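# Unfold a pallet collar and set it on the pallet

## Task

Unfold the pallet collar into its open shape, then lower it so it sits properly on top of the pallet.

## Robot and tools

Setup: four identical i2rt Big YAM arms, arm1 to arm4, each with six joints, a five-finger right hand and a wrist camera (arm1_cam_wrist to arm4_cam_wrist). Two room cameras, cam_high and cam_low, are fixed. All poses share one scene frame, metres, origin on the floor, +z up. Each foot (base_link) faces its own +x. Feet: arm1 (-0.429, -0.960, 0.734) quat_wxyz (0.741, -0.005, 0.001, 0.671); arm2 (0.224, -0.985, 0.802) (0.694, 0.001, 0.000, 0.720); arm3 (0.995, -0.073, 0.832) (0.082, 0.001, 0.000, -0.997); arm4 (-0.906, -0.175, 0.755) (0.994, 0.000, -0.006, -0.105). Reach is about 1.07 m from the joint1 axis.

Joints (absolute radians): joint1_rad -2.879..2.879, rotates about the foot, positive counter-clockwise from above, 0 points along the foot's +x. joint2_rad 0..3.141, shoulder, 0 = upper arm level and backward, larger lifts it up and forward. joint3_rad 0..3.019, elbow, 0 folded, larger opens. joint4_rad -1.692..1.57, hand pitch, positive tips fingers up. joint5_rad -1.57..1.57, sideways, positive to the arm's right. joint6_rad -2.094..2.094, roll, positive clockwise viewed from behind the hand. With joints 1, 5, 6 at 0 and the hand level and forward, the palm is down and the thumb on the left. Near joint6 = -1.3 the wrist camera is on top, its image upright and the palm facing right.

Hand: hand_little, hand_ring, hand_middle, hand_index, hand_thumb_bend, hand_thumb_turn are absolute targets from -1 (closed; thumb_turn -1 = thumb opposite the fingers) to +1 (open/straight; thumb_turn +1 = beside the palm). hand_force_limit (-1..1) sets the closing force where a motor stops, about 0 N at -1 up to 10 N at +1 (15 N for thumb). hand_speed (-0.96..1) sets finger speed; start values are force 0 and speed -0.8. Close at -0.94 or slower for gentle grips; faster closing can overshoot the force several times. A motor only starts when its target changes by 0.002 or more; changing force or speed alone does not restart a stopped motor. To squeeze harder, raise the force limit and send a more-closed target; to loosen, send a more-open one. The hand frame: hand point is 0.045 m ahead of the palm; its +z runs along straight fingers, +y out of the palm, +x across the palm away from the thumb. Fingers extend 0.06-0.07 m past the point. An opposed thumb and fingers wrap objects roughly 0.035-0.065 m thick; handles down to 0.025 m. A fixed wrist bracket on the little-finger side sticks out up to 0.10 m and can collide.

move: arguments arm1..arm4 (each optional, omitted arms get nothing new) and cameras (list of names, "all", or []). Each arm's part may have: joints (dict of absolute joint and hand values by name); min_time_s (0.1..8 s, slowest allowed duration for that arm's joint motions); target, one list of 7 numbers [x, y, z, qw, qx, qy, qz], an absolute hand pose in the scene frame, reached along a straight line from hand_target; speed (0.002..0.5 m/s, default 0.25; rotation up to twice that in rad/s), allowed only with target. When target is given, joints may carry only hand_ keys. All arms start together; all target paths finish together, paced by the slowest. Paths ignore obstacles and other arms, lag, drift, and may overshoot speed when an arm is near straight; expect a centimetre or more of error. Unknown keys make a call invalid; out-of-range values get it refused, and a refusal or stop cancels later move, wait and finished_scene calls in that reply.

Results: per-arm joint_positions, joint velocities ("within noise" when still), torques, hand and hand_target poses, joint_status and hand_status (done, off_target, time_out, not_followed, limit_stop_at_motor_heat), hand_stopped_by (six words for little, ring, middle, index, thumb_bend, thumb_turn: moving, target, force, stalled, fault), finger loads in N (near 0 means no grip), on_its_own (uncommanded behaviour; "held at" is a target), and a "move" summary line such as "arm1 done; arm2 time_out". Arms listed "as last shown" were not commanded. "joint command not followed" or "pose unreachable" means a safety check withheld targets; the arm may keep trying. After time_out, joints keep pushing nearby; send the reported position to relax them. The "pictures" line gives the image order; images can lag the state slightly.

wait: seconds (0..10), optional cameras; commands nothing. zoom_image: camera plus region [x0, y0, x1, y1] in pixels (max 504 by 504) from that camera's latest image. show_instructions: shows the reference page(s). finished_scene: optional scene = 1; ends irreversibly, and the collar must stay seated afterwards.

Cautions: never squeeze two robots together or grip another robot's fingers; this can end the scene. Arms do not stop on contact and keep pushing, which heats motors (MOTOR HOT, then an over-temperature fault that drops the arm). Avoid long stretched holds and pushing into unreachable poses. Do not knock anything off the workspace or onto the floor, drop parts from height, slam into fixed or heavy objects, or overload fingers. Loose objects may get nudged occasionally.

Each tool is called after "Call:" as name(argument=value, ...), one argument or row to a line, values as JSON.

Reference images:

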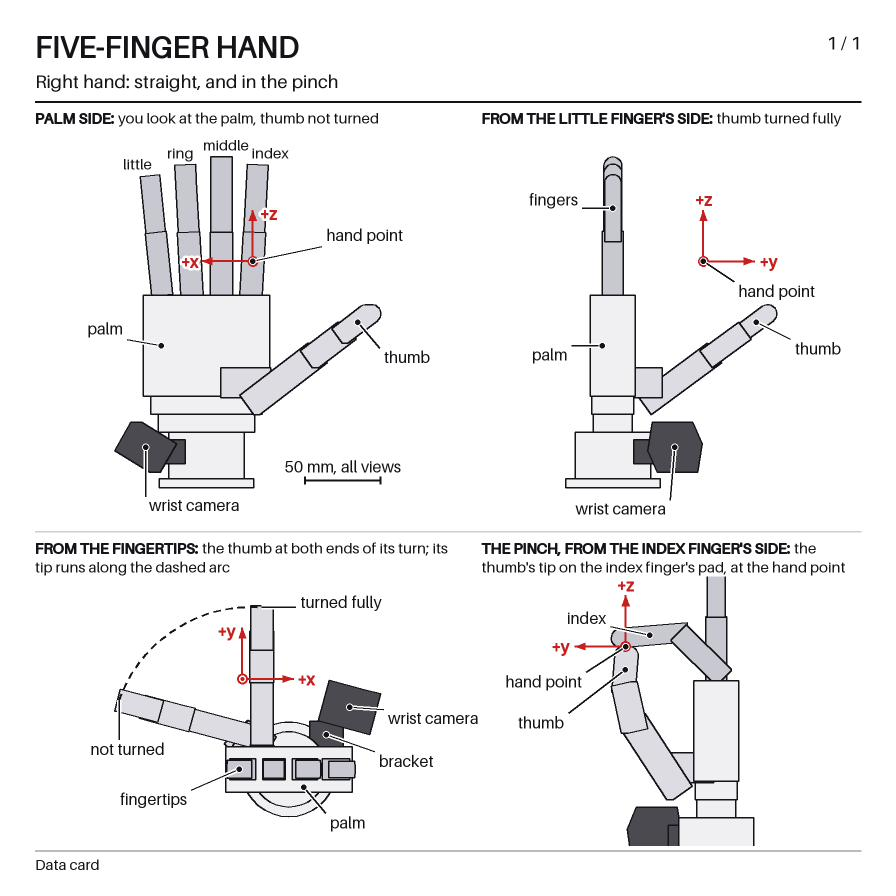

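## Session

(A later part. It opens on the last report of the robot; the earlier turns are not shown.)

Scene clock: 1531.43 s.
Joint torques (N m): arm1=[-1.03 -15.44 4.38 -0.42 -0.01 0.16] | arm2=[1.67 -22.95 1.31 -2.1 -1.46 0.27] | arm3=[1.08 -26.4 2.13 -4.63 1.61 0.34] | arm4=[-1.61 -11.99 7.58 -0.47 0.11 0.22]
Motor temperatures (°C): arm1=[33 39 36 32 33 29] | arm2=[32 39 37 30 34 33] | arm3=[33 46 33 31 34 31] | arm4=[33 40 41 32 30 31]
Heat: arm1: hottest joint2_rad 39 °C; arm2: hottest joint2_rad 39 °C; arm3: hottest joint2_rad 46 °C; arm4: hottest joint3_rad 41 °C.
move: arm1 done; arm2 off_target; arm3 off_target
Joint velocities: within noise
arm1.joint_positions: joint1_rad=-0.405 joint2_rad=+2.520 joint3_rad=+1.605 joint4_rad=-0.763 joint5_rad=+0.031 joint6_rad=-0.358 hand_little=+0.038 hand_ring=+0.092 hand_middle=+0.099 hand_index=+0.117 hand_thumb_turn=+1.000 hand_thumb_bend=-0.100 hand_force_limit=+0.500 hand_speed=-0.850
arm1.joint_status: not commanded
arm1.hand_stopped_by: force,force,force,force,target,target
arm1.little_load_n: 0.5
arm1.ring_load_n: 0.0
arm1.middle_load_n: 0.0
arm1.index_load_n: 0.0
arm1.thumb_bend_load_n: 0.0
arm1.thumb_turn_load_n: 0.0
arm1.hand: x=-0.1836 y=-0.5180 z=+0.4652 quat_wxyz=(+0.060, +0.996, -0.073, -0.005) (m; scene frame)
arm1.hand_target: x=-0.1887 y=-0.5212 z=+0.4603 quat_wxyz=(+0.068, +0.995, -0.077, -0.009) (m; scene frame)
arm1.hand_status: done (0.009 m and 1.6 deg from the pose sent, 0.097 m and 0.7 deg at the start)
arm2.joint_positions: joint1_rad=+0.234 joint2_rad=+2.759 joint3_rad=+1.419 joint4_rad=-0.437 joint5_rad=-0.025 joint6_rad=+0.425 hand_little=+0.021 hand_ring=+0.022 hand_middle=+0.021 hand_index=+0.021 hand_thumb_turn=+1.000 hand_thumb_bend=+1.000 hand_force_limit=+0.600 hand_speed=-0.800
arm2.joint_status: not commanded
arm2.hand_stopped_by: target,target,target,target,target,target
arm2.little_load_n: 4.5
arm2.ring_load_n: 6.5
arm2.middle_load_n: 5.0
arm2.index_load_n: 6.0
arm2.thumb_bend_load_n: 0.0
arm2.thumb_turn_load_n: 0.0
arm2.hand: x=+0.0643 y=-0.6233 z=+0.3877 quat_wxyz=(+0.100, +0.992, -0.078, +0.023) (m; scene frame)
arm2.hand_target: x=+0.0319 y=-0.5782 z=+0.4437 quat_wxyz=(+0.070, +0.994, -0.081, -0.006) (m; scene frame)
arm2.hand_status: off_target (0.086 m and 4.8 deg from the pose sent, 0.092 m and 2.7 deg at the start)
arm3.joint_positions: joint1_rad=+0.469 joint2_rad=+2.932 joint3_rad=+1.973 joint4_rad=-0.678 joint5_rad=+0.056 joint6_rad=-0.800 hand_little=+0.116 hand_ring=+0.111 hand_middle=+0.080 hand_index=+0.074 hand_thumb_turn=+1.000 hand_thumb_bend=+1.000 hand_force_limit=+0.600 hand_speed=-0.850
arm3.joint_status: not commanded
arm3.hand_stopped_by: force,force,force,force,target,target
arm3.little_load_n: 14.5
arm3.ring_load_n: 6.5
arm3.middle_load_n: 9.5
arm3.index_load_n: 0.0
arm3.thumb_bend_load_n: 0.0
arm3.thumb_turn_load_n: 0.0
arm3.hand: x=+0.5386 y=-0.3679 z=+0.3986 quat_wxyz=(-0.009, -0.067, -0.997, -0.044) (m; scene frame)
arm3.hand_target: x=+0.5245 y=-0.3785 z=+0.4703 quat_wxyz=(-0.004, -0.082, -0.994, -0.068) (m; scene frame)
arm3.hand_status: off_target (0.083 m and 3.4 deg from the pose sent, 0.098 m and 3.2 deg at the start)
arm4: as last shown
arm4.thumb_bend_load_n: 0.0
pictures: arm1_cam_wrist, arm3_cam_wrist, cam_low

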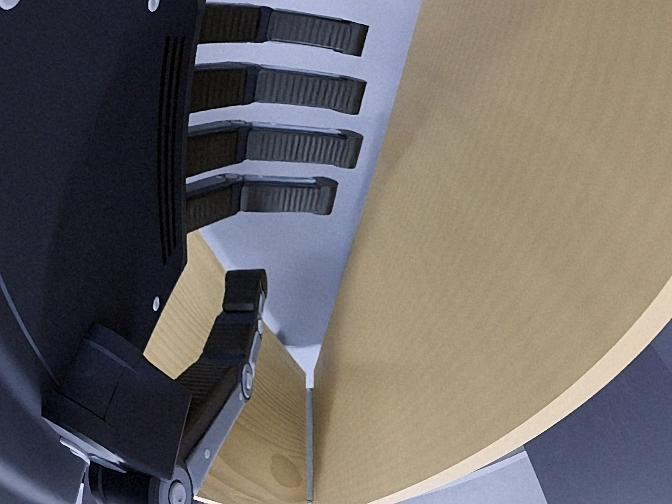

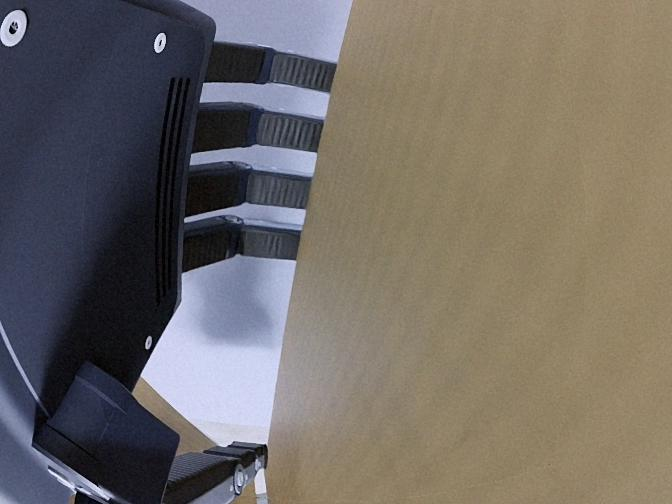

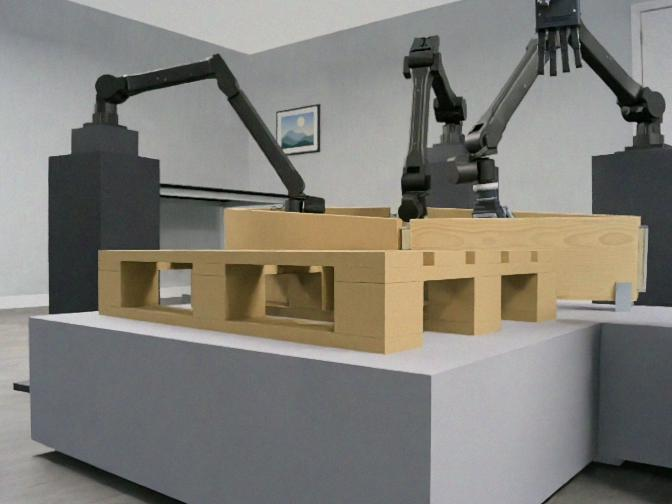

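Call:
move(
  arm1={"target": [-0.180, -0.500, 0.450, 0.087, 0.9928, -0.0817, -0.0071], "speed": 0.15, "joints": {"hand_little": 0.24, "hand_ring": 0.24, "hand_middle": 0.24, "hand_index": 0.24, "hand_speed": 0.2}},
  cameras=[],
)

Call:
move(
  arm1={"target": [-0.180, -0.495, 0.375, 0.087, 0.9928, -0.0817, -0.0071], "speed": 0.12},
  cameras=["arm1_cam_wrist"],
)

Scene clock: 1542.83 s.
Joint torques (N m): arm1=[-0.21 -15.74 6.32 -0.51 0.24 0.15] | arm2=[1.67 -22.95 1.29 -2.07 -1.46 0.27] | arm3=[1.55 -26.81 2.19 -4.6 1.59 0.36] | arm4=[-1.67 -12.1 7.58 -0.47 0.11 0.21]
Motor temperatures (°C): arm1=[33 40 36 31 33 29] | arm2=[32 40 37 30 35 33] | arm3=[33 49 33 31 35 31] | arm4=[33 40 41 32 30 31]
Heat: arm1: hottest joint2_rad 40 °C; arm2: hottest joint2_rad 40 °C; arm3: hottest joint2_rad 49 °C; arm4: hottest joint3_rad 41 °C.
move: arm1 done
Joint velocities: within noise
arm1.joint_positions: joint1_rad=-0.405 joint2_rad=+2.598 joint3_rad=+1.726 joint4_rad=-0.860 joint5_rad=+0.042 joint6_rad=-0.338 hand_little=+0.240 hand_ring=+0.240 hand_middle=+0.240 hand_index=+0.240 hand_thumb_turn=+1.000 hand_thumb_bend=-0.100 hand_force_limit=+0.500 hand_speed=+0.200
arm1.joint_status: all done
arm1.hand_stopped_by: target,target,target,target,target,target
arm1.little_load_n: 0.0
arm1.ring_load_n: 0.0
arm1.middle_load_n: 0.0
arm1.index_load_n: 0.0
arm1.thumb_bend_load_n: 0.0
arm1.thumb_turn_load_n: 0.0
arm1.hand: x=-0.1775 y=-0.5088 z=+0.4532 quat_wxyz=(+0.086, +0.993, -0.082, -0.011) (m; scene frame)
arm1.hand_target: x=-0.1801 y=-0.5009 z=+0.4499 quat_wxyz=(+0.087, +0.993, -0.082, -0.008) (m; scene frame)
arm1.hand_status: done (0.010 m and 0.4 deg from the pose sent, 0.024 m and 3.3 deg at the start)
arm2, arm3, arm4: as last shown
arm3.little_load_n: 15.0
arm3.ring_load_n: 7.0
arm3.middle_load_n: 9.0
arm4.thumb_turn_load_n: 0.5
pictures: none
No camera images: "cameras" was empty.

Scene clock: 1544.00 s.
Joint torques (N m): arm1=[-0.03 -15.56 5.82 0.23 0.14 0.15] | arm2=[1.67 -22.95 1.31 -2.07 -1.46 0.27] | arm3=[0.62 -26.7 2.1 -4.63 1.56 0.41] | arm4=[-1.61 -11.93 7.57 -0.47 0.11 0.23]
Motor temperatures (°C): arm1=[33 40 36 31 33 29] | arm2=[32 40 37 30 35 33] | arm3=[33 50 33 31 35 31] | arm4=[33 40 41 32 30 31]
Heat: arm1: hottest joint2_rad 40 °C; arm2: hottest joint2_rad 40 °C; arm3: hottest joint2_rad 50 °C; arm4: hottest joint3_rad 41 °C.
move: arm1 off_target
Joint velocities: within noise
arm1.joint_positions: joint1_rad=-0.410 joint2_rad=+2.763 joint3_rad=+1.861 joint4_rad=-0.835 joint5_rad=+0.043 joint6_rad=-0.326 hand_little=+0.240 hand_ring=+0.240 hand_middle=+0.240 hand_index=+0.240 hand_thumb_turn=+1.000 hand_thumb_bend=-0.100 hand_force_limit=+0.500 hand_speed=+0.200
arm1.joint_status: not commanded
arm1.hand_stopped_by: target,target,target,target,target,target
arm1.little_load_n: 0.0
arm1.ring_load_n: 0.0
arm1.middle_load_n: 0.0
arm1.index_load_n: 0.0
arm1.thumb_bend_load_n: 0.0
arm1.thumb_turn_load_n: -0.5
arm1.hand: x=-0.1720 y=-0.5040 z=+0.3853 quat_wxyz=(+0.089, +0.992, -0.090, -0.011) (m; scene frame)
arm1.hand_target: x=-0.1765 y=-0.4972 z=+0.3753 quat_wxyz=(+0.086, +0.992, -0.090, -0.007) (m; scene frame)
arm1.hand_status: off_target (0.016 m and 1.1 deg from the pose sent, 0.079 m and 0.4 deg at the start)
arm2, arm3, arm4: as last shown
arm2.joint_positions: joint1_rad=+0.234 joint2_rad=+2.759 joint3_rad=+1.419 joint4_rad=-0.437 joint5_rad=-0.025 joint6_rad=+0.426 hand_little=+0.021 hand_ring=+0.022 hand_middle=+0.021 hand_index=+0.021 hand_thumb_turn=+1.000 hand_thumb_bend=+1.000 hand_force_limit=+0.600 hand_speed=-0.800
arm2.little_load_n: 4.0
arm2.ring_load_n: 6.0
arm2.hand: x=+0.0642 y=-0.6232 z=+0.3876 quat_wxyz=(+0.100, +0.992, -0.079, +0.023) (m; scene frame)
arm2.hand_target: x=+0.0318 y=-0.5781 z=+0.4437 quat_wxyz=(+0.070, +0.994, -0.082, -0.006) (m; scene frame)
arm3.joint_positions: joint1_rad=+0.469 joint2_rad=+2.931 joint3_rad=+1.973 joint4_rad=-0.678 joint5_rad=+0.055 joint6_rad=-0.800 hand_little=+0.116 hand_ring=+0.111 hand_middle=+0.080 hand_index=+0.074 hand_thumb_turn=+1.000 hand_thumb_bend=+1.000 hand_force_limit=+0.600 hand_speed=-0.850
arm3.little_load_n: 14.5
arm3.ring_load_n: 6.5
arm3.hand: x=+0.5380 y=-0.3687 z=+0.3994 quat_wxyz=(-0.009, -0.067, -0.997, -0.043) (m; scene frame)
arm3.hand_target: x=+0.5243 y=-0.3790 z=+0.4707 quat_wxyz=(-0.004, -0.082, -0.994, -0.067) (m; scene frame)
arm4.thumb_bend_load_n: -0.5
arm4.thumb_turn_load_n: 0.0
pictures: arm1_cam_wrist

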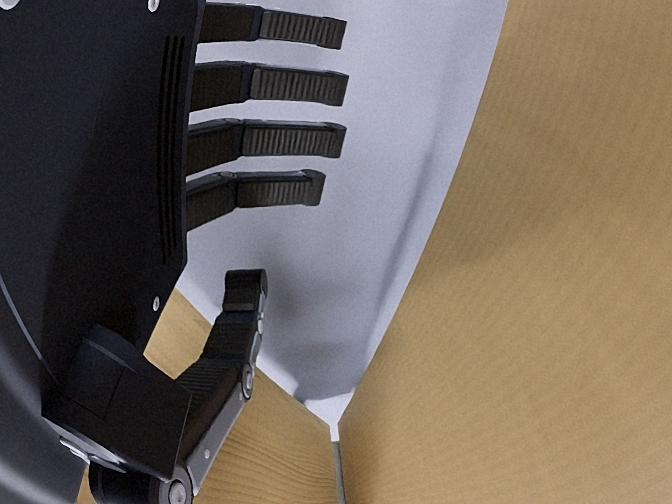

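Call:
move(
  arm1={"target": [-0.190, -0.575, 0.372, 0.087, 0.9928, -0.0817, -0.0071], "speed": 0.12},
  cameras=["arm1_cam_wrist"],
)

Scene clock: 1547.23 s.
Joint torques (N m): arm1=[-2.2 -17.08 2.77 0.24 0.24 -0.12] | arm2=[1.67 -23 1.37 -2.09 -1.48 0.26] | arm3=[0.15 -26.52 2.32 -4.71 1.55 0.41] | arm4=[-1.55 -11.99 7.6 -0.46 0.11 0.22]
Motor temperatures (°C): arm1=[33 40 36 31 33 29] | arm2=[32 41 37 30 35 33] | arm3=[33 50 33 31 35 31] | arm4=[33 40 41 32 30 31]
Heat: arm1: hottest joint2_rad 40 °C; arm2: hottest joint2_rad 41 °C; arm3: hottest joint2_rad 50 °C; arm4: hottest joint3_rad 41 °C.
move: arm1 off_target
Joint velocities: within noise
arm1.joint_positions: joint1_rad=-0.419 joint2_rad=+2.704 joint3_rad=+1.580 joint4_rad=-0.631 joint5_rad=+0.051 joint6_rad=-0.364 hand_little=+0.240 hand_ring=+0.240 hand_middle=+0.240 hand_index=+0.240 hand_thumb_turn=+1.000 hand_thumb_bend=-0.100 hand_force_limit=+0.500 hand_speed=+0.200
arm1.joint_status: not commanded
arm1.hand_stopped_by: target,target,target,target,target,target
arm1.little_load_n: 0.5
arm1.ring_load_n: 0.0
arm1.middle_load_n: 0.0
arm1.index_load_n: 0.0
arm1.thumb_bend_load_n: 0.0
arm1.thumb_turn_load_n: 0.0
arm1.hand: x=-0.2044 y=-0.5792 z=+0.3657 quat_wxyz=(+0.098, +0.992, -0.075, -0.013) (m; scene frame)
arm1.hand_target: x=-0.1941 y=-0.5737 z=+0.3725 quat_wxyz=(+0.088, +0.993, -0.074, -0.007) (m; scene frame)
arm1.hand_status: off_target (0.016 m and 1.7 deg from the pose sent, 0.074 m and 1.1 deg at the start)
arm2, arm3, arm4: as last shown
arm2.joint_positions: joint1_rad=+0.234 joint2_rad=+2.759 joint3_rad=+1.418 joint4_rad=-0.437 joint5_rad=-0.025 joint6_rad=+0.425 hand_little=+0.021 hand_ring=+0.022 hand_middle=+0.021 hand_index=+0.021 hand_thumb_turn=+1.000 hand_thumb_bend=+1.000 hand_force_limit=+0.600 hand_speed=-0.800
arm2.little_load_n: 4.5
arm2.ring_load_n: 6.5
arm2.index_load_n: 5.5
arm2.hand: x=+0.0646 y=-0.6242 z=+0.3877 quat_wxyz=(+0.100, +0.992, -0.078, +0.023) (m; scene frame)
arm2.hand_target: x=+0.0319 y=-0.5787 z=+0.4437 quat_wxyz=(+0.071, +0.994, -0.081, -0.006) (m; scene frame)
arm3.joint_positions: joint1_rad=+0.469 joint2_rad=+2.931 joint3_rad=+1.971 joint4_rad=-0.678 joint5_rad=+0.056 joint6_rad=-0.800 hand_little=+0.116 hand_ring=+0.111 hand_middle=+0.080 hand_index=+0.074 hand_thumb_turn=+1.000 hand_thumb_bend=+1.000 hand_force_limit=+0.600 hand_speed=-0.850
arm3.hand: x=+0.5386 y=-0.3679 z=+0.3992 quat_wxyz=(-0.009, -0.067, -0.997, -0.044) (m; scene frame)
arm3.hand_target: x=+0.5245 y=-0.3785 z=+0.4706 quat_wxyz=(-0.004, -0.082, -0.994, -0.068) (m; scene frame)
arm4.thumb_bend_load_n: 0.0
pictures: arm1_cam_wrist

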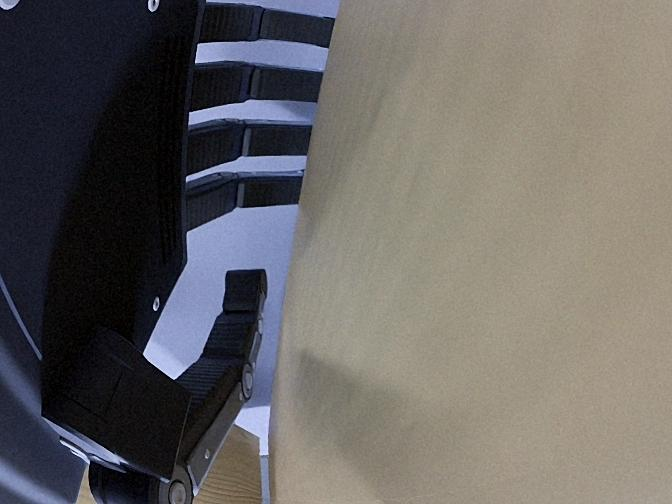

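Call:
move(
  arm1={"target": [-0.191, -0.590, 0.378, 0.087, 0.9928, -0.0817, -0.0071], "speed": 0.1},
  cameras=[],
)

Call:
move(
  arm1={"joints": {"hand_little": -0.08, "hand_ring": -0.08, "hand_middle": -0.08, "hand_index": -0.08, "hand_force_limit": 1.0, "hand_speed": -0.8}},
  cameras=["arm1_cam_wrist"],
)

Scene clock: 1549.77 s.
Joint torques (N m): arm1=[-3.9 -16.26 1.62 -0.1 0.28 -0.04] | arm2=[1.67 -22.89 1.35 -2.09 -1.49 0.27] | arm3=[1.38 -27.11 2.18 -4.88 1.48 0.37] | arm4=[-1.55 -11.99 7.58 -0.44 0.11 0.23]
Motor temperatures (°C): arm1=[33 40 36 31 33 29] | arm2=[32 41 37 30 35 33] | arm3=[33 50 33 31 35 31] | arm4=[33 40 41 32 30 31]
Heat: arm1: hottest joint2_rad 40 °C; arm2: hottest joint2_rad 41 °C; arm3: hottest joint2_rad 50 °C; arm4: hottest joint3_rad 41 °C.
move: arm1 off_target
Joint velocities: within noise
arm1.joint_positions: joint1_rad=-0.423 joint2_rad=+2.670 joint3_rad=+1.540 joint4_rad=-0.590 joint5_rad=+0.051 joint6_rad=-0.378 hand_little=+0.240 hand_ring=+0.240 hand_middle=+0.240 hand_index=+0.240 hand_thumb_turn=+1.000 hand_thumb_bend=-0.100 hand_force_limit=+0.500 hand_speed=+0.200
arm1.joint_status: not commanded
arm1.hand_stopped_by: target,target,target,target,target,target
arm1.little_load_n: 0.0
arm1.ring_load_n: 0.0
arm1.middle_load_n: 0.0
arm1.index_load_n: 0.0
arm1.thumb_bend_load_n: 0.0
arm1.thumb_turn_load_n: 0.0
arm1.hand: x=-0.2003 y=-0.5778 z=+0.3734 quat_wxyz=(+0.082, +0.994, -0.071, -0.006) (m; scene frame)
arm1.hand_target: x=-0.1914 y=-0.5899 z=+0.3779 quat_wxyz=(+0.087, +0.993, -0.082, -0.007) (m; scene frame)
arm1.hand_status: off_target (0.016 m and 1.4 deg from the pose sent, 0.021 m and 1.7 deg at the start)
arm2, arm3, arm4: as last shown
arm2.hand_target: x=+0.0319 y=-0.5787 z=+0.4438 quat_wxyz=(+0.071, +0.994, -0.081, -0.006) (m; scene frame)
arm3.little_load_n: 15.0
arm3.ring_load_n: 7.0
arm3.hand_target: x=+0.5246 y=-0.3786 z=+0.4706 quat_wxyz=(-0.004, -0.082, -0.994, -0.068) (m; scene frame)
pictures: none
No camera images: "cameras" was empty.

Scene clock: 1550.63 s.
Joint torques (N m): arm1=[-3.66 -16.62 1.99 -0.87 0.39 0.02] | arm2=[1.61 -22.89 1.62 -2.1 -1.51 0.27] | arm3=[1.32 -27.75 2.4 -4.88 1.5 0.4] | arm4=[-1.55 -11.93 7.56 -0.5 0.11 0.22]
Motor temperatures (°C): arm1=[33 40 36 31 33 29] | arm2=[32 41 37 30 35 33] | arm3=[33 51 33 31 35 31] | arm4=[33 40 41 32 30 31]
Heat: arm1: hottest joint2_rad 40 °C; arm2: hottest joint2_rad 41 °C; arm3: hottest joint2_rad 51 °C; arm4: hottest joint3_rad 41 °C.
move: arm1 off_target
Joint velocities: within noise
arm1.joint_positions: joint1_rad=-0.426 joint2_rad=+2.671 joint3_rad=+1.536 joint4_rad=-0.572 joint5_rad=+0.048 joint6_rad=-0.382 hand_little=-0.013 hand_ring=+0.040 hand_middle=+0.077 hand_index=+0.134 hand_thumb_turn=+1.000 hand_thumb_bend=-0.100 hand_force_limit=+1.000 hand_speed=-0.800
arm1.joint_status: hand_little off_target (ended at -0.013, target -0.080); hand_ring off_target (ended at +0.040, target -0.080); hand_middle off_target (ended at +0.077, target -0.080); hand_index off_target (ended at +0.134, target -0.080); the others done
arm1.hand_stopped_by: force,force,force,force,target,target
arm1.little_load_n: 10.5
arm1.ring_load_n: 1.5
arm1.middle_load_n: 0.5
arm1.index_load_n: 0.0
arm1.thumb_bend_load_n: 0.0
arm1.thumb_turn_load_n: 0.0
arm1.hand: x=-0.1988 y=-0.5774 z=+0.3705 quat_wxyz=(+0.076, +0.995, -0.070, -0.005) (m; scene frame)
arm1.hand_target: x=-0.1911 y=-0.5896 z=+0.3778 quat_wxyz=(+0.087, +0.993, -0.082, -0.007) (m; scene frame)
arm1.hand_status: not commanded
arm2, arm3, arm4: as last shown
arm2.joint_positions: joint1_rad=+0.234 joint2_rad=+2.759 joint3_rad=+1.414 joint4_rad=-0.437 joint5_rad=-0.024 joint6_rad=+0.425 hand_little=+0.021 hand_ring=+0.022 hand_middle=+0.021 hand_index=+0.021 hand_thumb_turn=+1.000 hand_thumb_bend=+1.000 hand_force_limit=+0.600 hand_speed=-0.800
arm2.little_load_n: 3.5
arm2.ring_load_n: 5.5
arm2.middle_load_n: 3.5
arm2.index_load_n: 4.5
arm2.hand: x=+0.0654 y=-0.6260 z=+0.3876 quat_wxyz=(+0.102, +0.991, -0.078, +0.024) (m; scene frame)
arm2.hand_target: x=+0.0321 y=-0.5785 z=+0.4437 quat_wxyz=(+0.071, +0.994, -0.081, -0.006) (m; scene frame)
arm3.joint_positions: joint1_rad=+0.471 joint2_rad=+2.931 joint3_rad=+1.971 joint4_rad=-0.678 joint5_rad=+0.058 joint6_rad=-0.800 hand_little=+0.116 hand_ring=+0.111 hand_middle=+0.080 hand_index=+0.074 hand_thumb_turn=+1.000 hand_thumb_bend=+1.000 hand_force_limit=+0.600 hand_speed=-0.850
arm3.ring_load_n: 6.5
arm3.middle_load_n: 8.0
arm3.hand: x=+0.5388 y=-0.3684 z=+0.3993 quat_wxyz=(-0.008, -0.066, -0.997, -0.044) (m; scene frame)
arm3.hand_target: x=+0.5250 y=-0.3789 z=+0.4704 quat_wxyz=(-0.004, -0.081, -0.994, -0.068) (m; scene frame)
pictures: arm1_cam_wrist

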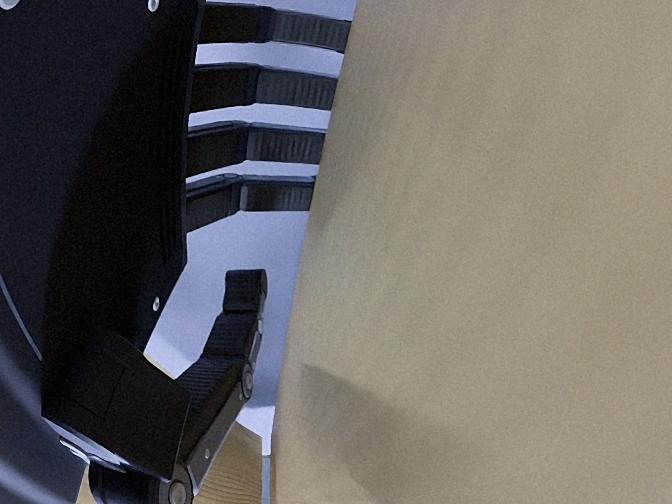

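Call:
move(
  arm1={"target": [-0.192, -0.603, 0.385, 0.1305, 0.9880, -0.0812, -0.0107], "speed": 0.1},
  cameras=["arm1_cam_wrist"],
)

Scene clock: 1555.10 s.
Joint torques (N m): arm1=[-3.49 -16.26 2.61 -3.11 1.47 0.07] | arm2=[1.67 -22.95 1.62 -1.99 -1.52 0.27] | arm3=[1.55 -27.34 2.4 -4.67 1.48 0.39] | arm4=[-1.49 -12.04 7.56 -0.47 0.11 0.22]
Motor temperatures (°C): arm1=[33 40 36 31 33 29] | arm2=[32 41 37 30 35 33] | arm3=[33 51 33 31 35 31] | arm4=[33 40 41 32 30 31]
Heat: arm1: hottest joint2_rad 40 °C; arm2: hottest joint2_rad 41 °C; arm3: hottest joint2_rad 51 °C; arm4: hottest joint3_rad 41 °C.
move: arm1 off_target
Joint velocities: within noise
arm1.joint_positions: joint1_rad=-0.426 joint2_rad=+2.685 joint3_rad=+1.565 joint4_rad=-0.619 joint5_rad=+0.052 joint6_rad=-0.382 hand_little=-0.013 hand_ring=+0.040 hand_middle=+0.078 hand_index=+0.134 hand_thumb_turn=+1.000 hand_thumb_bend=-0.100 hand_force_limit=+1.000 hand_speed=-0.800
arm1.joint_status: not commanded
arm1.hand_stopped_by: force,force,force,force,target,target
arm1.little_load_n: 10.5
arm1.ring_load_n: 3.0
arm1.middle_load_n: 2.0
arm1.index_load_n: 0.0
arm1.thumb_bend_load_n: 0.0
arm1.thumb_turn_load_n: 0.0
arm1.hand: x=-0.1987 y=-0.5791 z=+0.3714 quat_wxyz=(+0.092, +0.993, -0.070, -0.010) (m; scene frame)
arm1.hand_target: x=-0.1930 y=-0.6023 z=+0.3846 quat_wxyz=(+0.130, +0.988, -0.081, -0.012) (m; scene frame)
arm1.hand_status: off_target (0.028 m and 4.7 deg from the pose sent, 0.030 m and 6.4 deg at the start)
arm2, arm3: as last shown
arm2.joint_positions: joint1_rad=+0.234 joint2_rad=+2.759 joint3_rad=+1.414 joint4_rad=-0.440 joint5_rad=-0.024 joint6_rad=+0.425 hand_little=+0.021 hand_ring=+0.022 hand_middle=+0.021 hand_index=+0.021 hand_thumb_turn=+1.000 hand_thumb_bend=+1.000 hand_force_limit=+0.600 hand_speed=-0.800
arm2.ring_load_n: 5.0
arm2.middle_load_n: 3.0
arm2.index_load_n: 3.5
arm2.hand: x=+0.0656 y=-0.6267 z=+0.3879 quat_wxyz=(+0.103, +0.991, -0.078, +0.025) (m; scene frame)
arm2.hand_target: x=+0.0320 y=-0.5786 z=+0.4437 quat_wxyz=(+0.071, +0.994, -0.081, -0.006) (m; scene frame)
arm4.joint_positions: joint1_rad=+0.286 joint2_rad=+1.585 joint3_rad=+1.197 joint4_rad=-1.177 joint5_rad=+0.001 joint6_rad=+1.347 hand_little=+1.000 hand_ring=+1.000 hand_middle=+1.000 hand_index=+1.000 hand_thumb_turn=-1.000 hand_thumb_bend=+1.000 hand_force_limit=+0.950 hand_speed=+0.200
arm4.joint_status: not commanded
arm4.hand_stopped_by: target,target,target,target,target,target
arm4.little_load_n: 0.0
arm4.ring_load_n: 0.0
arm4.middle_load_n: 0.0
arm4.index_load_n: 0.0
arm4.thumb_bend_load_n: 0.0
arm4.thumb_turn_load_n: 0.0
arm4.hand: x=-0.4460 y=-0.0742 z=+0.8561 quat_wxyz=(-0.009, +0.149, -0.989, +0.003) (m; scene frame)
arm4.hand_target: x=-0.4495 y=-0.0791 z=+0.8538 quat_wxyz=(-0.001, +0.137, -0.991, +0.004) (m; scene frame)
arm4.hand_status: not commanded
pictures: arm1_cam_wrist

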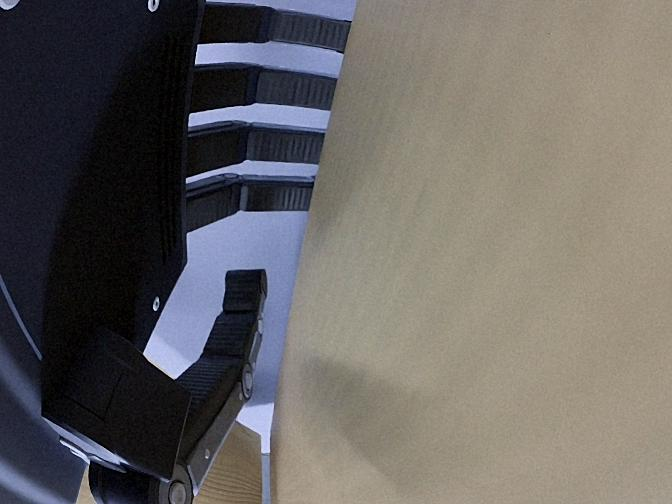

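Call:
move(
  arm1={"target": [-0.190, -0.590, 0.430, 0.1045, 0.9912, -0.0814, -0.0086], "speed": 0.05},
  cameras=["arm1_cam_wrist", "cam_low"],
)

Scene clock: 1558.40 s.
Joint torques (N m): arm1=[-2.37 -22.65 0.61 -2.82 0.65 0.26] | arm2=[1.67 -22.18 2.63 -1.24 -1.51 0.27] | arm3=[1.26 -26.29 2.33 -4.97 1.24 0.37] | arm4=[-1.55 -11.87 7.56 -0.5 0.11 0.23]
Motor temperatures (°C): arm1=[33 40 36 31 33 29] | arm2=[32 42 37 30 35 33] | arm3=[33 51 33 31 36 31] | arm4=[33 40 41 32 30 31]
Heat: arm1: hottest joint2_rad 40 °C; arm2: hottest joint2_rad 42 °C; arm3: hottest joint2_rad 51 °C; arm4: hottest joint3_rad 41 °C.
move: arm1 off_target
Joint velocities: within noise
arm1.joint_positions: joint1_rad=-0.437 joint2_rad=+2.665 joint3_rad=+1.529 joint4_rad=-0.616 joint5_rad=+0.056 joint6_rad=-0.402 hand_little=-0.013 hand_ring=+0.040 hand_middle=+0.078 hand_index=+0.134 hand_thumb_turn=+1.000 hand_thumb_bend=-0.100 hand_force_limit=+1.000 hand_speed=-0.800
arm1.joint_status: not commanded
arm1.hand_stopped_by: force,force,force,force,target,target
arm1.little_load_n: 10.5
arm1.ring_load_n: 7.0
arm1.middle_load_n: 8.5
arm1.index_load_n: 1.0
arm1.thumb_bend_load_n: 0.0
arm1.thumb_turn_load_n: 0.0
arm1.hand: x=-0.1984 y=-0.5916 z=+0.3779 quat_wxyz=(+0.097, +0.993, -0.065, -0.013) (m; scene frame)
arm1.hand_target: x=-0.1881 y=-0.5861 z=+0.4254 quat_wxyz=(+0.101, +0.992, -0.080, -0.006) (m; scene frame)
arm1.hand_status: off_target (0.053 m and 2.1 deg from the pose sent, 0.060 m and 2.0 deg at the start)
arm2, arm3, arm4: as last shown
arm2.joint_positions: joint1_rad=+0.234 joint2_rad=+2.749 joint3_rad=+1.402 joint4_rad=-0.461 joint5_rad=-0.025 joint6_rad=+0.426 hand_little=+0.021 hand_ring=+0.022 hand_middle=+0.021 hand_index=+0.021 hand_thumb_turn=+1.000 hand_thumb_bend=+1.000 hand_force_limit=+0.600 hand_speed=-0.800
arm2.little_load_n: 3.0
arm2.ring_load_n: 4.0
arm2.middle_load_n: 1.5
arm2.index_load_n: 2.5
arm2.hand: x=+0.0674 y=-0.6345 z=+0.3936 quat_wxyz=(+0.115, +0.990, -0.079, +0.028) (m; scene frame)
arm2.hand_target: x=+0.0319 y=-0.5792 z=+0.4436 quat_wxyz=(+0.072, +0.994, -0.082, -0.006) (m; scene frame)
arm3.joint_positions: joint1_rad=+0.471 joint2_rad=+2.928 joint3_rad=+1.971 joint4_rad=-0.678 joint5_rad=+0.064 joint6_rad=-0.801 hand_little=+0.116 hand_ring=+0.111 hand_middle=+0.080 hand_index=+0.074 hand_thumb_turn=+1.000 hand_thumb_bend=+1.000 hand_force_limit=+0.600 hand_speed=-0.850
arm3.little_load_n: 17.5
arm3.ring_load_n: 6.0
arm3.middle_load_n: 5.0
arm3.hand: x=+0.5367 y=-0.3684 z=+0.4011 quat_wxyz=(-0.005, -0.066, -0.997, -0.046) (m; scene frame)
arm3.hand_target: x=+0.5248 y=-0.3788 z=+0.4705 quat_wxyz=(-0.004, -0.081, -0.994, -0.068) (m; scene frame)
arm4.little_load_n: 0.5
pictures: arm1_cam_wrist, cam_low

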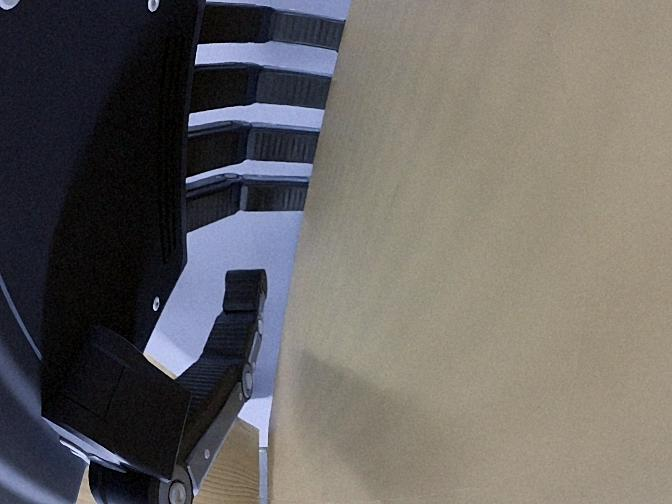

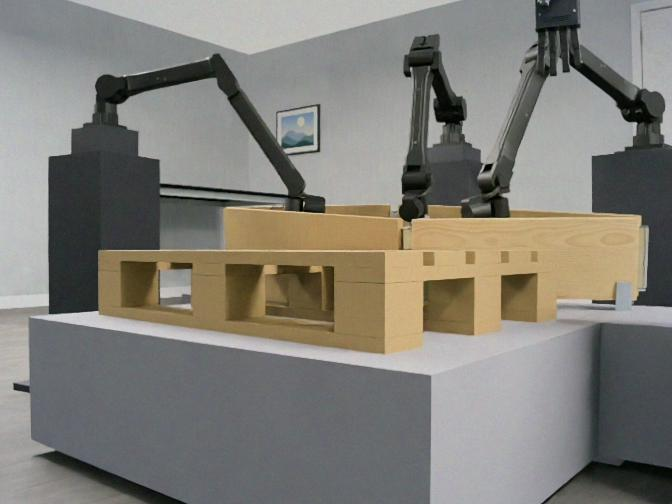

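Call:
move(
  arm3={"joints": {"hand_index": -0.1, "hand_little": 0.14, "hand_force_limit": 0.8, "hand_speed": -0.85}},
  arm1={"joints": {"hand_index": 0.0, "hand_force_limit": 0.8, "hand_speed": -0.85}},
  cameras=[],
)

Call:
move(
  arm1={"target": [-0.188, -0.582, 0.470, 0.1045, 0.9912, -0.0814, -0.0086], "speed": 0.05},
  arm2={"target": [0.030, -0.572, 0.480, 0.061, 0.9947, -0.0818, -0.005], "speed": 0.05},
  arm3={"target": [0.522, -0.378, 0.505, 0.0057, 0.0817, 0.9942, 0.0696], "speed": 0.05},
  cameras=["all"],
)

Scene clock: 1564.50 s.
Joint torques (N m): arm1=[-2.26 -22.42 0.57 -2.85 0.54 0.26] | arm2=[1.61 -22.12 2.63 -1.2 -1.48 0.27] | arm3=[1.32 -26.29 2.44 -4.42 1.01 0.41] | arm4=[-1.61 -12.1 7.56 -0.5 0.11 0.22]
Motor temperatures (°C): arm1=[33 42 35 31 33 29] | arm2=[32 42 37 30 36 33] | arm3=[33 51 33 31 36 31] | arm4=[33 40 41 32 30 31]
Heat: arm1: hottest joint2_rad 42 °C; arm2: hottest joint2_rad 42 °C; arm3: hottest joint2_rad 51 °C; arm4: hottest joint3_rad 41 °C.
move: arm1 off_target; arm3 off_target
Joint velocities: within noise
arm1.joint_positions: joint1_rad=-0.439 joint2_rad=+2.664 joint3_rad=+1.526 joint4_rad=-0.613 joint5_rad=+0.057 joint6_rad=-0.402 hand_little=-0.013 hand_ring=+0.040 hand_middle=+0.078 hand_index=+0.110 hand_thumb_turn=+1.000 hand_thumb_bend=-0.100 hand_force_limit=+0.800 hand_speed=-0.850
arm1.joint_status: hand_index off_target (ended at +0.110, target +0.000); the others done
arm1.hand_stopped_by: force,force,force,force,target,target
arm1.little_load_n: 8.5
arm1.ring_load_n: 4.5
arm1.middle_load_n: 5.5
arm1.index_load_n: 11.5
arm1.thumb_bend_load_n: 0.0
arm1.thumb_turn_load_n: 0.0
arm1.hand: x=-0.1978 y=-0.5924 z=+0.3781 quat_wxyz=(+0.097, +0.993, -0.065, -0.012) (m; scene frame)
arm1.hand_target: x=-0.1887 y=-0.5871 z=+0.4253 quat_wxyz=(+0.101, +0.992, -0.081, -0.007) (m; scene frame)
arm1.hand_status: not commanded
arm2.joint_positions: joint1_rad=+0.234 joint2_rad=+2.748 joint3_rad=+1.402 joint4_rad=-0.463 joint5_rad=-0.025 joint6_rad=+0.426 hand_little=+0.021 hand_ring=+0.022 hand_middle=+0.021 hand_index=+0.021 hand_thumb_turn=+1.000 hand_thumb_bend=+1.000 hand_force_limit=+0.600 hand_speed=-0.800
arm2.joint_status: not commanded
arm2.hand_stopped_by: target,target,target,target,target,target
arm2.little_load_n: 2.5
arm2.ring_load_n: 3.5
arm2.middle_load_n: 2.0
arm2.index_load_n: 2.5
arm2.thumb_bend_load_n: 0.0
arm2.thumb_turn_load_n: 0.0
arm2.hand: x=+0.0673 y=-0.6341 z=+0.3943 quat_wxyz=(+0.115, +0.990, -0.079, +0.028) (m; scene frame)
arm2.hand_target: x=+0.0319 y=-0.5788 z=+0.4440 quat_wxyz=(+0.071, +0.994, -0.082, -0.006) (m; scene frame)
arm2.hand_status: not commanded
arm3.joint_positions: joint1_rad=+0.468 joint2_rad=+2.928 joint3_rad=+1.970 joint4_rad=-0.678 joint5_rad=+0.072 joint6_rad=-0.800 hand_little=+0.141 hand_ring=+0.111 hand_middle=+0.080 hand_index=+0.037 hand_thumb_turn=+1.000 hand_thumb_bend=+1.000 hand_force_limit=+0.800 hand_speed=-0.850
arm3.joint_status: hand_index off_target (ended at +0.037, target -0.100); the others done
arm3.hand_stopped_by: target,force,force,force,target,target
arm3.little_load_n: 4.5
arm3.ring_load_n: 5.5
arm3.middle_load_n: 3.5
arm3.index_load_n: 12.0
arm3.thumb_bend_load_n: -0.5
arm3.thumb_turn_load_n: 0.0
arm3.hand: x=+0.5357 y=-0.3653 z=+0.4011 quat_wxyz=(-0.003, -0.068, -0.996, -0.049) (m; scene frame)
arm3.hand_target: x=+0.5245 y=-0.3781 z=+0.4703 quat_wxyz=(-0.004, -0.082, -0.994, -0.068) (m; scene frame)
arm3.hand_status: not commanded
arm4: as last shown
arm4.little_load_n: 0.0
arm4.thumb_bend_load_n: -0.5
pictures: none
No camera images: "cameras" was empty.

Scene clock: 1565.90 s.
Joint torques (N m): arm1=[-2.32 -25.05 1.43 -4.68 -0.5 0.32] | arm2=[1.49 -23.12 3.17 -1.06 -1.13 0.26] | arm3=[1.55 -26.93 2.8 -4.67 1.06 0.33] | arm4=[-1.55 -12.16 7.58 -0.51 0.11 0.22]
Motor temperatures (°C): arm1=[33 42 35 31 33 29] | arm2=[32 42 37 30 36 33] | arm3=[33 50 33 31 35 31] | arm4=[33 40 41 32 30 31]
Heat: arm1: hottest joint2_rad 42 °C; arm2: hottest joint2_rad 42 °C; arm3: hottest joint2_rad 50 °C; arm4: hottest joint3_rad 41 °C.
move: arm1 off_target; arm2 off_target; arm3 off_target
Joint velocities: within noise
arm1.joint_positions: joint1_rad=-0.448 joint2_rad=+2.628 joint3_rad=+1.485 joint4_rad=-0.622 joint5_rad=+0.092 joint6_rad=-0.405 hand_little=-0.013 hand_ring=+0.040 hand_middle=+0.078 hand_index=+0.111 hand_thumb_turn=+1.000 hand_thumb_bend=-0.100 hand_force_limit=+0.800 hand_speed=-0.850
arm1.joint_status: not commanded
arm1.hand_stopped_by: force,force,force,force,target,target
arm1.little_load_n: 5.0
arm1.ring_load_n: 4.5
arm1.middle_load_n: 7.5
arm1.index_load_n: 16.5
arm1.thumb_bend_load_n: 0.0
arm1.thumb_turn_load_n: 0.0
arm1.hand: x=-0.1937 y=-0.6068 z=+0.3923 quat_wxyz=(+0.112, +0.992, -0.066, -0.001) (m; scene frame)
arm1.hand_target: x=-0.1854 y=-0.5888 z=+0.4600 quat_wxyz=(+0.108, +0.991, -0.085, -0.006) (m; scene frame)
arm1.hand_status: off_target (0.082 m and 2.1 deg from the pose sent, 0.093 m and 2.1 deg at the start)
arm2.joint_positions: joint1_rad=+0.236 joint2_rad=+2.685 joint3_rad=+1.330 joint4_rad=-0.467 joint5_rad=-0.028 joint6_rad=+0.426 hand_little=+0.021 hand_ring=+0.021 hand_middle=+0.021 hand_index=+0.021 hand_thumb_turn=+1.000 hand_thumb_bend=+1.000 hand_force_limit=+0.600 hand_speed=-0.800
arm2.joint_status: not commanded
arm2.hand_stopped_by: target,target,target,target,target,target
arm2.little_load_n: 0.0
arm2.ring_load_n: 0.0
arm2.middle_load_n: 3.5
arm2.index_load_n: 9.5
arm2.thumb_bend_load_n: 0.0
arm2.thumb_turn_load_n: 0.0
arm2.hand: x=+0.0696 y=-0.6468 z=+0.4186 quat_wxyz=(+0.122, +0.989, -0.078, +0.029) (m; scene frame)
arm2.hand_target: x=+0.0336 y=-0.5798 z=+0.4739 quat_wxyz=(+0.063, +0.995, -0.081, -0.006) (m; scene frame)
arm2.hand_status: off_target (0.105 m and 8.0 deg from the pose sent, 0.112 m and 7.3 deg at the start; pose on its path clipped on 23 of 42 steps)
arm3.joint_positions: joint1_rad=+0.469 joint2_rad=+2.882 joint3_rad=+1.940 joint4_rad=-0.703 joint5_rad=+0.069 joint6_rad=-0.801 hand_little=+0.141 hand_ring=+0.111 hand_middle=+0.080 hand_index=+0.036 hand_thumb_turn=+1.000 hand_thumb_bend=+1.000 hand_force_limit=+0.800 hand_speed=-0.850
arm3.joint_status: not commanded
arm3.hand_stopped_by: target,force,force,force,target,target
arm3.little_load_n: 15.5
arm3.ring_load_n: 10.5
arm3.middle_load_n: 1.5
arm3.index_load_n: 2.0
arm3.thumb_bend_load_n: 0.0
arm3.thumb_turn_load_n: 0.0
arm3.hand: x=+0.5345 y=-0.3678 z=+0.4231 quat_wxyz=(-0.007, -0.066, -0.997, -0.050) (m; scene frame)
arm3.hand_target: x=+0.5208 y=-0.3794 z=+0.4957 quat_wxyz=(-0.005, -0.080, -0.994, -0.068) (m; scene frame)
arm3.hand_status: off_target (0.084 m and 2.8 deg from the pose sent, 0.106 m and 2.9 deg at the start)
arm4: as last shown
arm4.thumb_bend_load_n: 0.0
pictures: arm1_cam_wrist, arm2_cam_wrist, arm3_cam_wrist, arm4_cam_wrist, cam_high, cam_low

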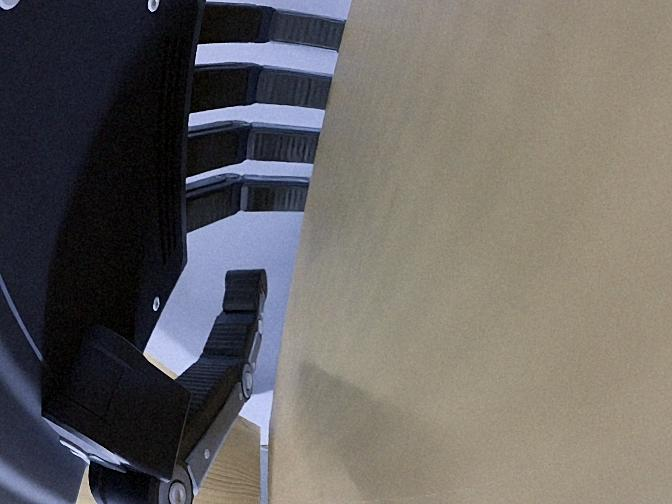

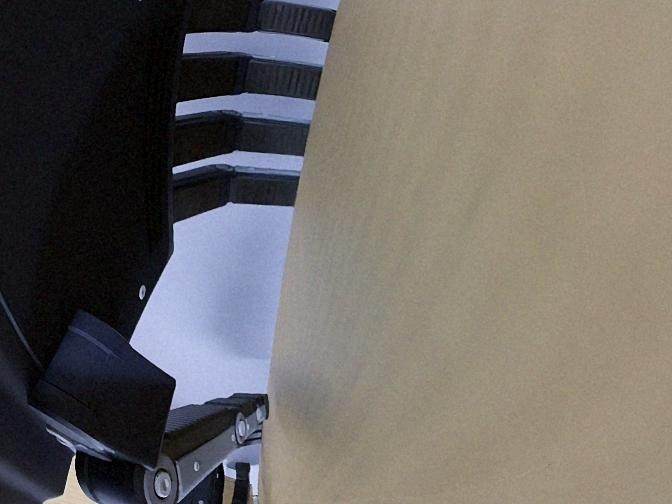

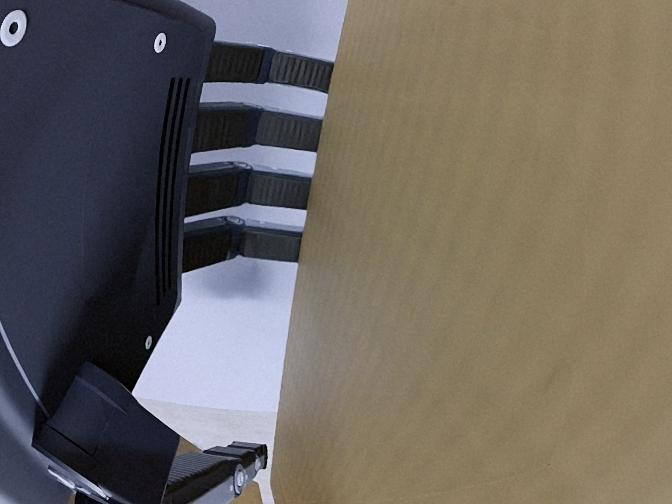

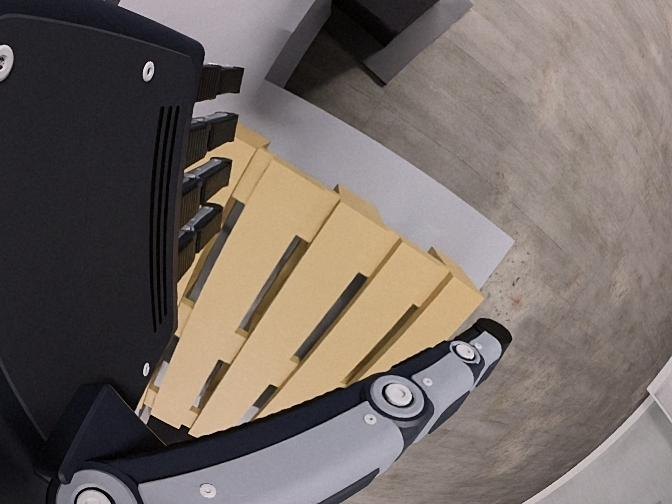

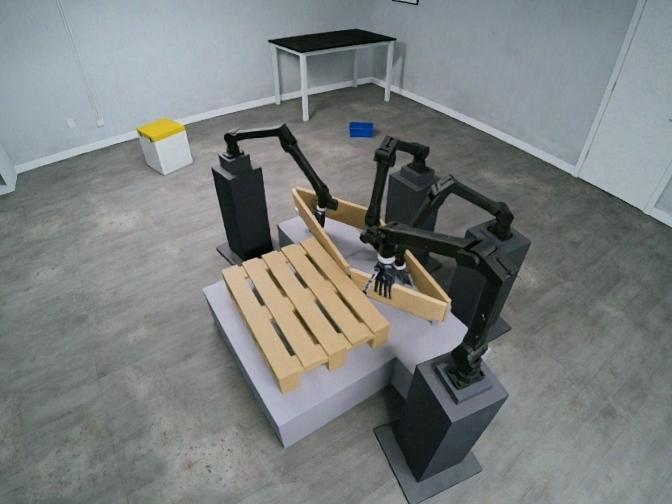

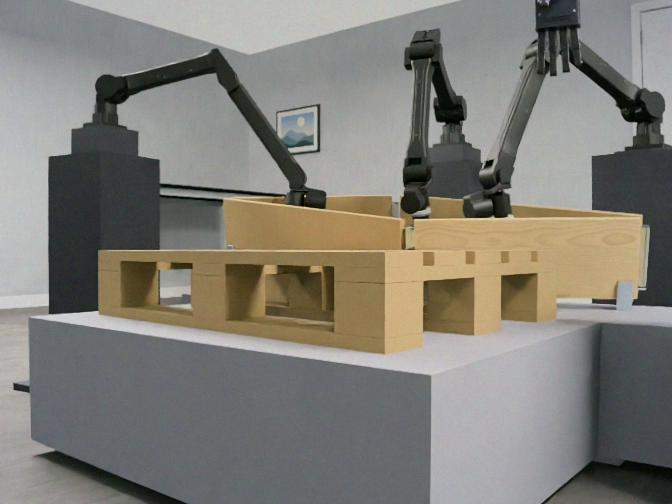

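Call:
move(
  arm1={"target": [-0.188, -0.560, 0.505, 0.1045, 0.9912, -0.0814, -0.0086], "speed": 0.05},
  arm2={"target": [0.030, -0.545, 0.485, 0.061, 0.9947, -0.0818, -0.005], "speed": 0.05},
  arm3={"target": [0.520, -0.376, 0.515, 0.0057, 0.0817, 0.9942, 0.0696], "speed": 0.05},
  cameras=["arm1_cam_wrist", "arm2_cam_wrist", "cam_low"],
)

Scene clock: 1576.90 s.
Joint torques (N m): arm1=[-0.21 -26.34 2.93 -5.3 -1.03 0.44] | arm2=[0.21 -21.71 5.89 -1.02 -0.94 0.09] | arm3=[1.08 -28.69 2.45 -4.92 1.51 0.34] | arm4=[-1.55 -12.04 7.58 -0.47 0.11 0.23]
Motor temperatures (°C): arm1=[33 44 35 32 33 29] | arm2=[32 43 37 30 35 33] | arm3=[33 48 33 32 35 31] | arm4=[33 40 41 32 30 31]
Heat: arm1: hottest joint2_rad 44 °C; arm2: hottest joint2_rad 43 °C; arm3: hottest joint2_rad 48 °C; arm4: hottest joint3_rad 41 °C.
move: arm1 off_target; arm2 off_target; arm3 off_target
Joint velocities: within noise
arm1.joint_positions: joint1_rad=-0.449 joint2_rad=+2.624 joint3_rad=+1.493 joint4_rad=-0.651 joint5_rad=+0.094 joint6_rad=-0.407 hand_little=-0.013 hand_ring=+0.040 hand_middle=+0.078 hand_index=+0.111 hand_thumb_turn=+1.000 hand_thumb_bend=-0.100 hand_force_limit=+0.800 hand_speed=-0.850
arm1.joint_status: not commanded
arm1.hand_stopped_by: force,force,force,force,target,target
arm1.little_load_n: 3.0
arm1.ring_load_n: 4.5
arm1.middle_load_n: 10.0
arm1.index_load_n: 20.5
arm1.thumb_bend_load_n: 0.0
arm1.thumb_turn_load_n: 0.0
arm1.hand: x=-0.1931 y=-0.6077 z=+0.3980 quat_wxyz=(+0.120, +0.991, -0.066, -0.004) (m; scene frame)
arm1.hand_target: x=-0.1883 y=-0.5710 z=+0.4771 quat_wxyz=(+0.103, +0.991, -0.081, -0.008) (m; scene frame)
arm1.hand_status: off_target (0.117 m and 2.5 deg from the pose sent, 0.122 m and 2.1 deg at the start; pose on its path clipped on 27 of 47 steps)
arm2.joint_positions: joint1_rad=+0.236 joint2_rad=+2.674 joint3_rad=+1.330 joint4_rad=-0.484 joint5_rad=-0.028 joint6_rad=+0.426 hand_little=+0.021 hand_ring=+0.021 hand_middle=+0.021 hand_index=+0.021 hand_thumb_turn=+1.000 hand_thumb_bend=+1.000 hand_force_limit=+0.600 hand_speed=-0.800
arm2.joint_status: not commanded
arm2.hand_stopped_by: target,target,target,target,target,target
arm2.little_load_n: 0.5
arm2.ring_load_n: 0.0
arm2.middle_load_n: 2.0
arm2.index_load_n: 8.0
arm2.thumb_bend_load_n: 0.0
arm2.thumb_turn_load_n: 0.0
arm2.hand: x=+0.0692 y=-0.6455 z=+0.4242 quat_wxyz=(+0.125, +0.989, -0.078, +0.030) (m; scene frame)
arm2.hand_target: x=+0.0397 y=-0.5683 z=+0.4727 quat_wxyz=(+0.060, +0.995, -0.081, -0.006) (m; scene frame)
arm2.hand_status: off_target (0.124 m and 8.4 deg from the pose sent, 0.128 m and 8.0 deg at the start; pose on its path clipped on 42 of 47 steps)
arm3.joint_positions: joint1_rad=+0.465 joint2_rad=+2.876 joint3_rad=+1.934 joint4_rad=-0.703 joint5_rad=+0.058 joint6_rad=-0.806 hand_little=+0.141 hand_ring=+0.111 hand_middle=+0.080 hand_index=+0.036 hand_thumb_turn=+1.000 hand_thumb_bend=+1.000 hand_force_limit=+0.800 hand_speed=-0.850
arm3.joint_status: not commanded
arm3.hand_stopped_by: target,force,force,force,target,target
arm3.little_load_n: 15.5
arm3.ring_load_n: 11.0
arm3.middle_load_n: 2.5
arm3.index_load_n: 4.5
arm3.thumb_bend_load_n: 0.0
arm3.thumb_turn_load_n: 0.0
arm3.hand: x=+0.5343 y=-0.3670 z=+0.4251 quat_wxyz=(-0.011, -0.066, -0.997, -0.046) (m; scene frame)
arm3.hand_target: x=+0.5182 y=-0.3763 z=+0.5033 quat_wxyz=(-0.005, -0.082, -0.994, -0.068) (m; scene frame)
arm3.hand_status: off_target (0.092 m and 3.3 deg from the pose sent, 0.093 m and 2.8 deg at the start)
arm4: as last shown
arm4.little_load_n: -0.5
pictures: arm1_cam_wrist, arm2_cam_wrist, cam_low

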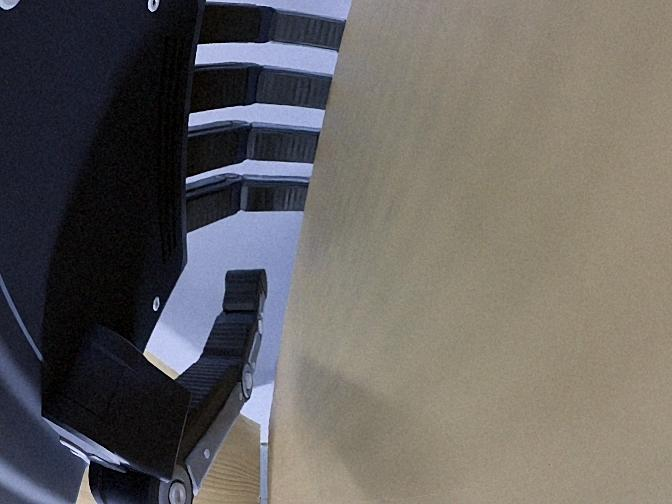

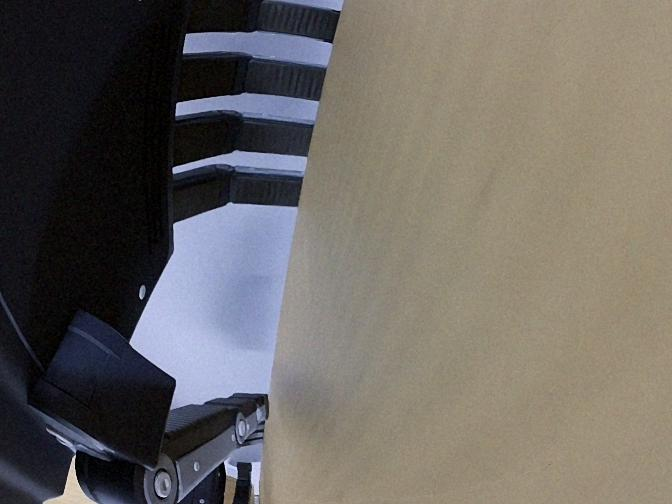

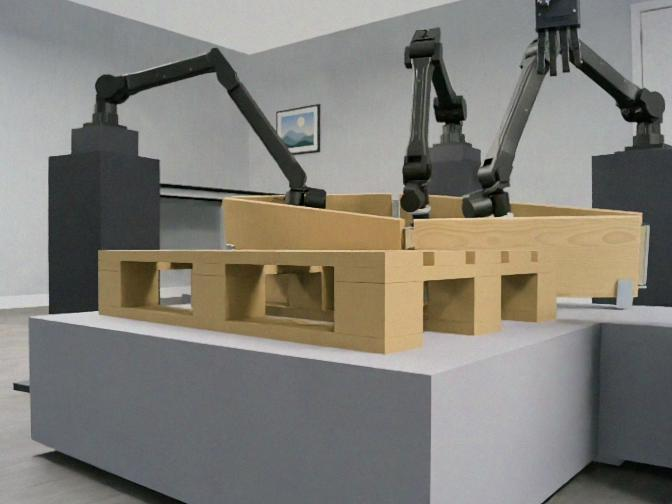

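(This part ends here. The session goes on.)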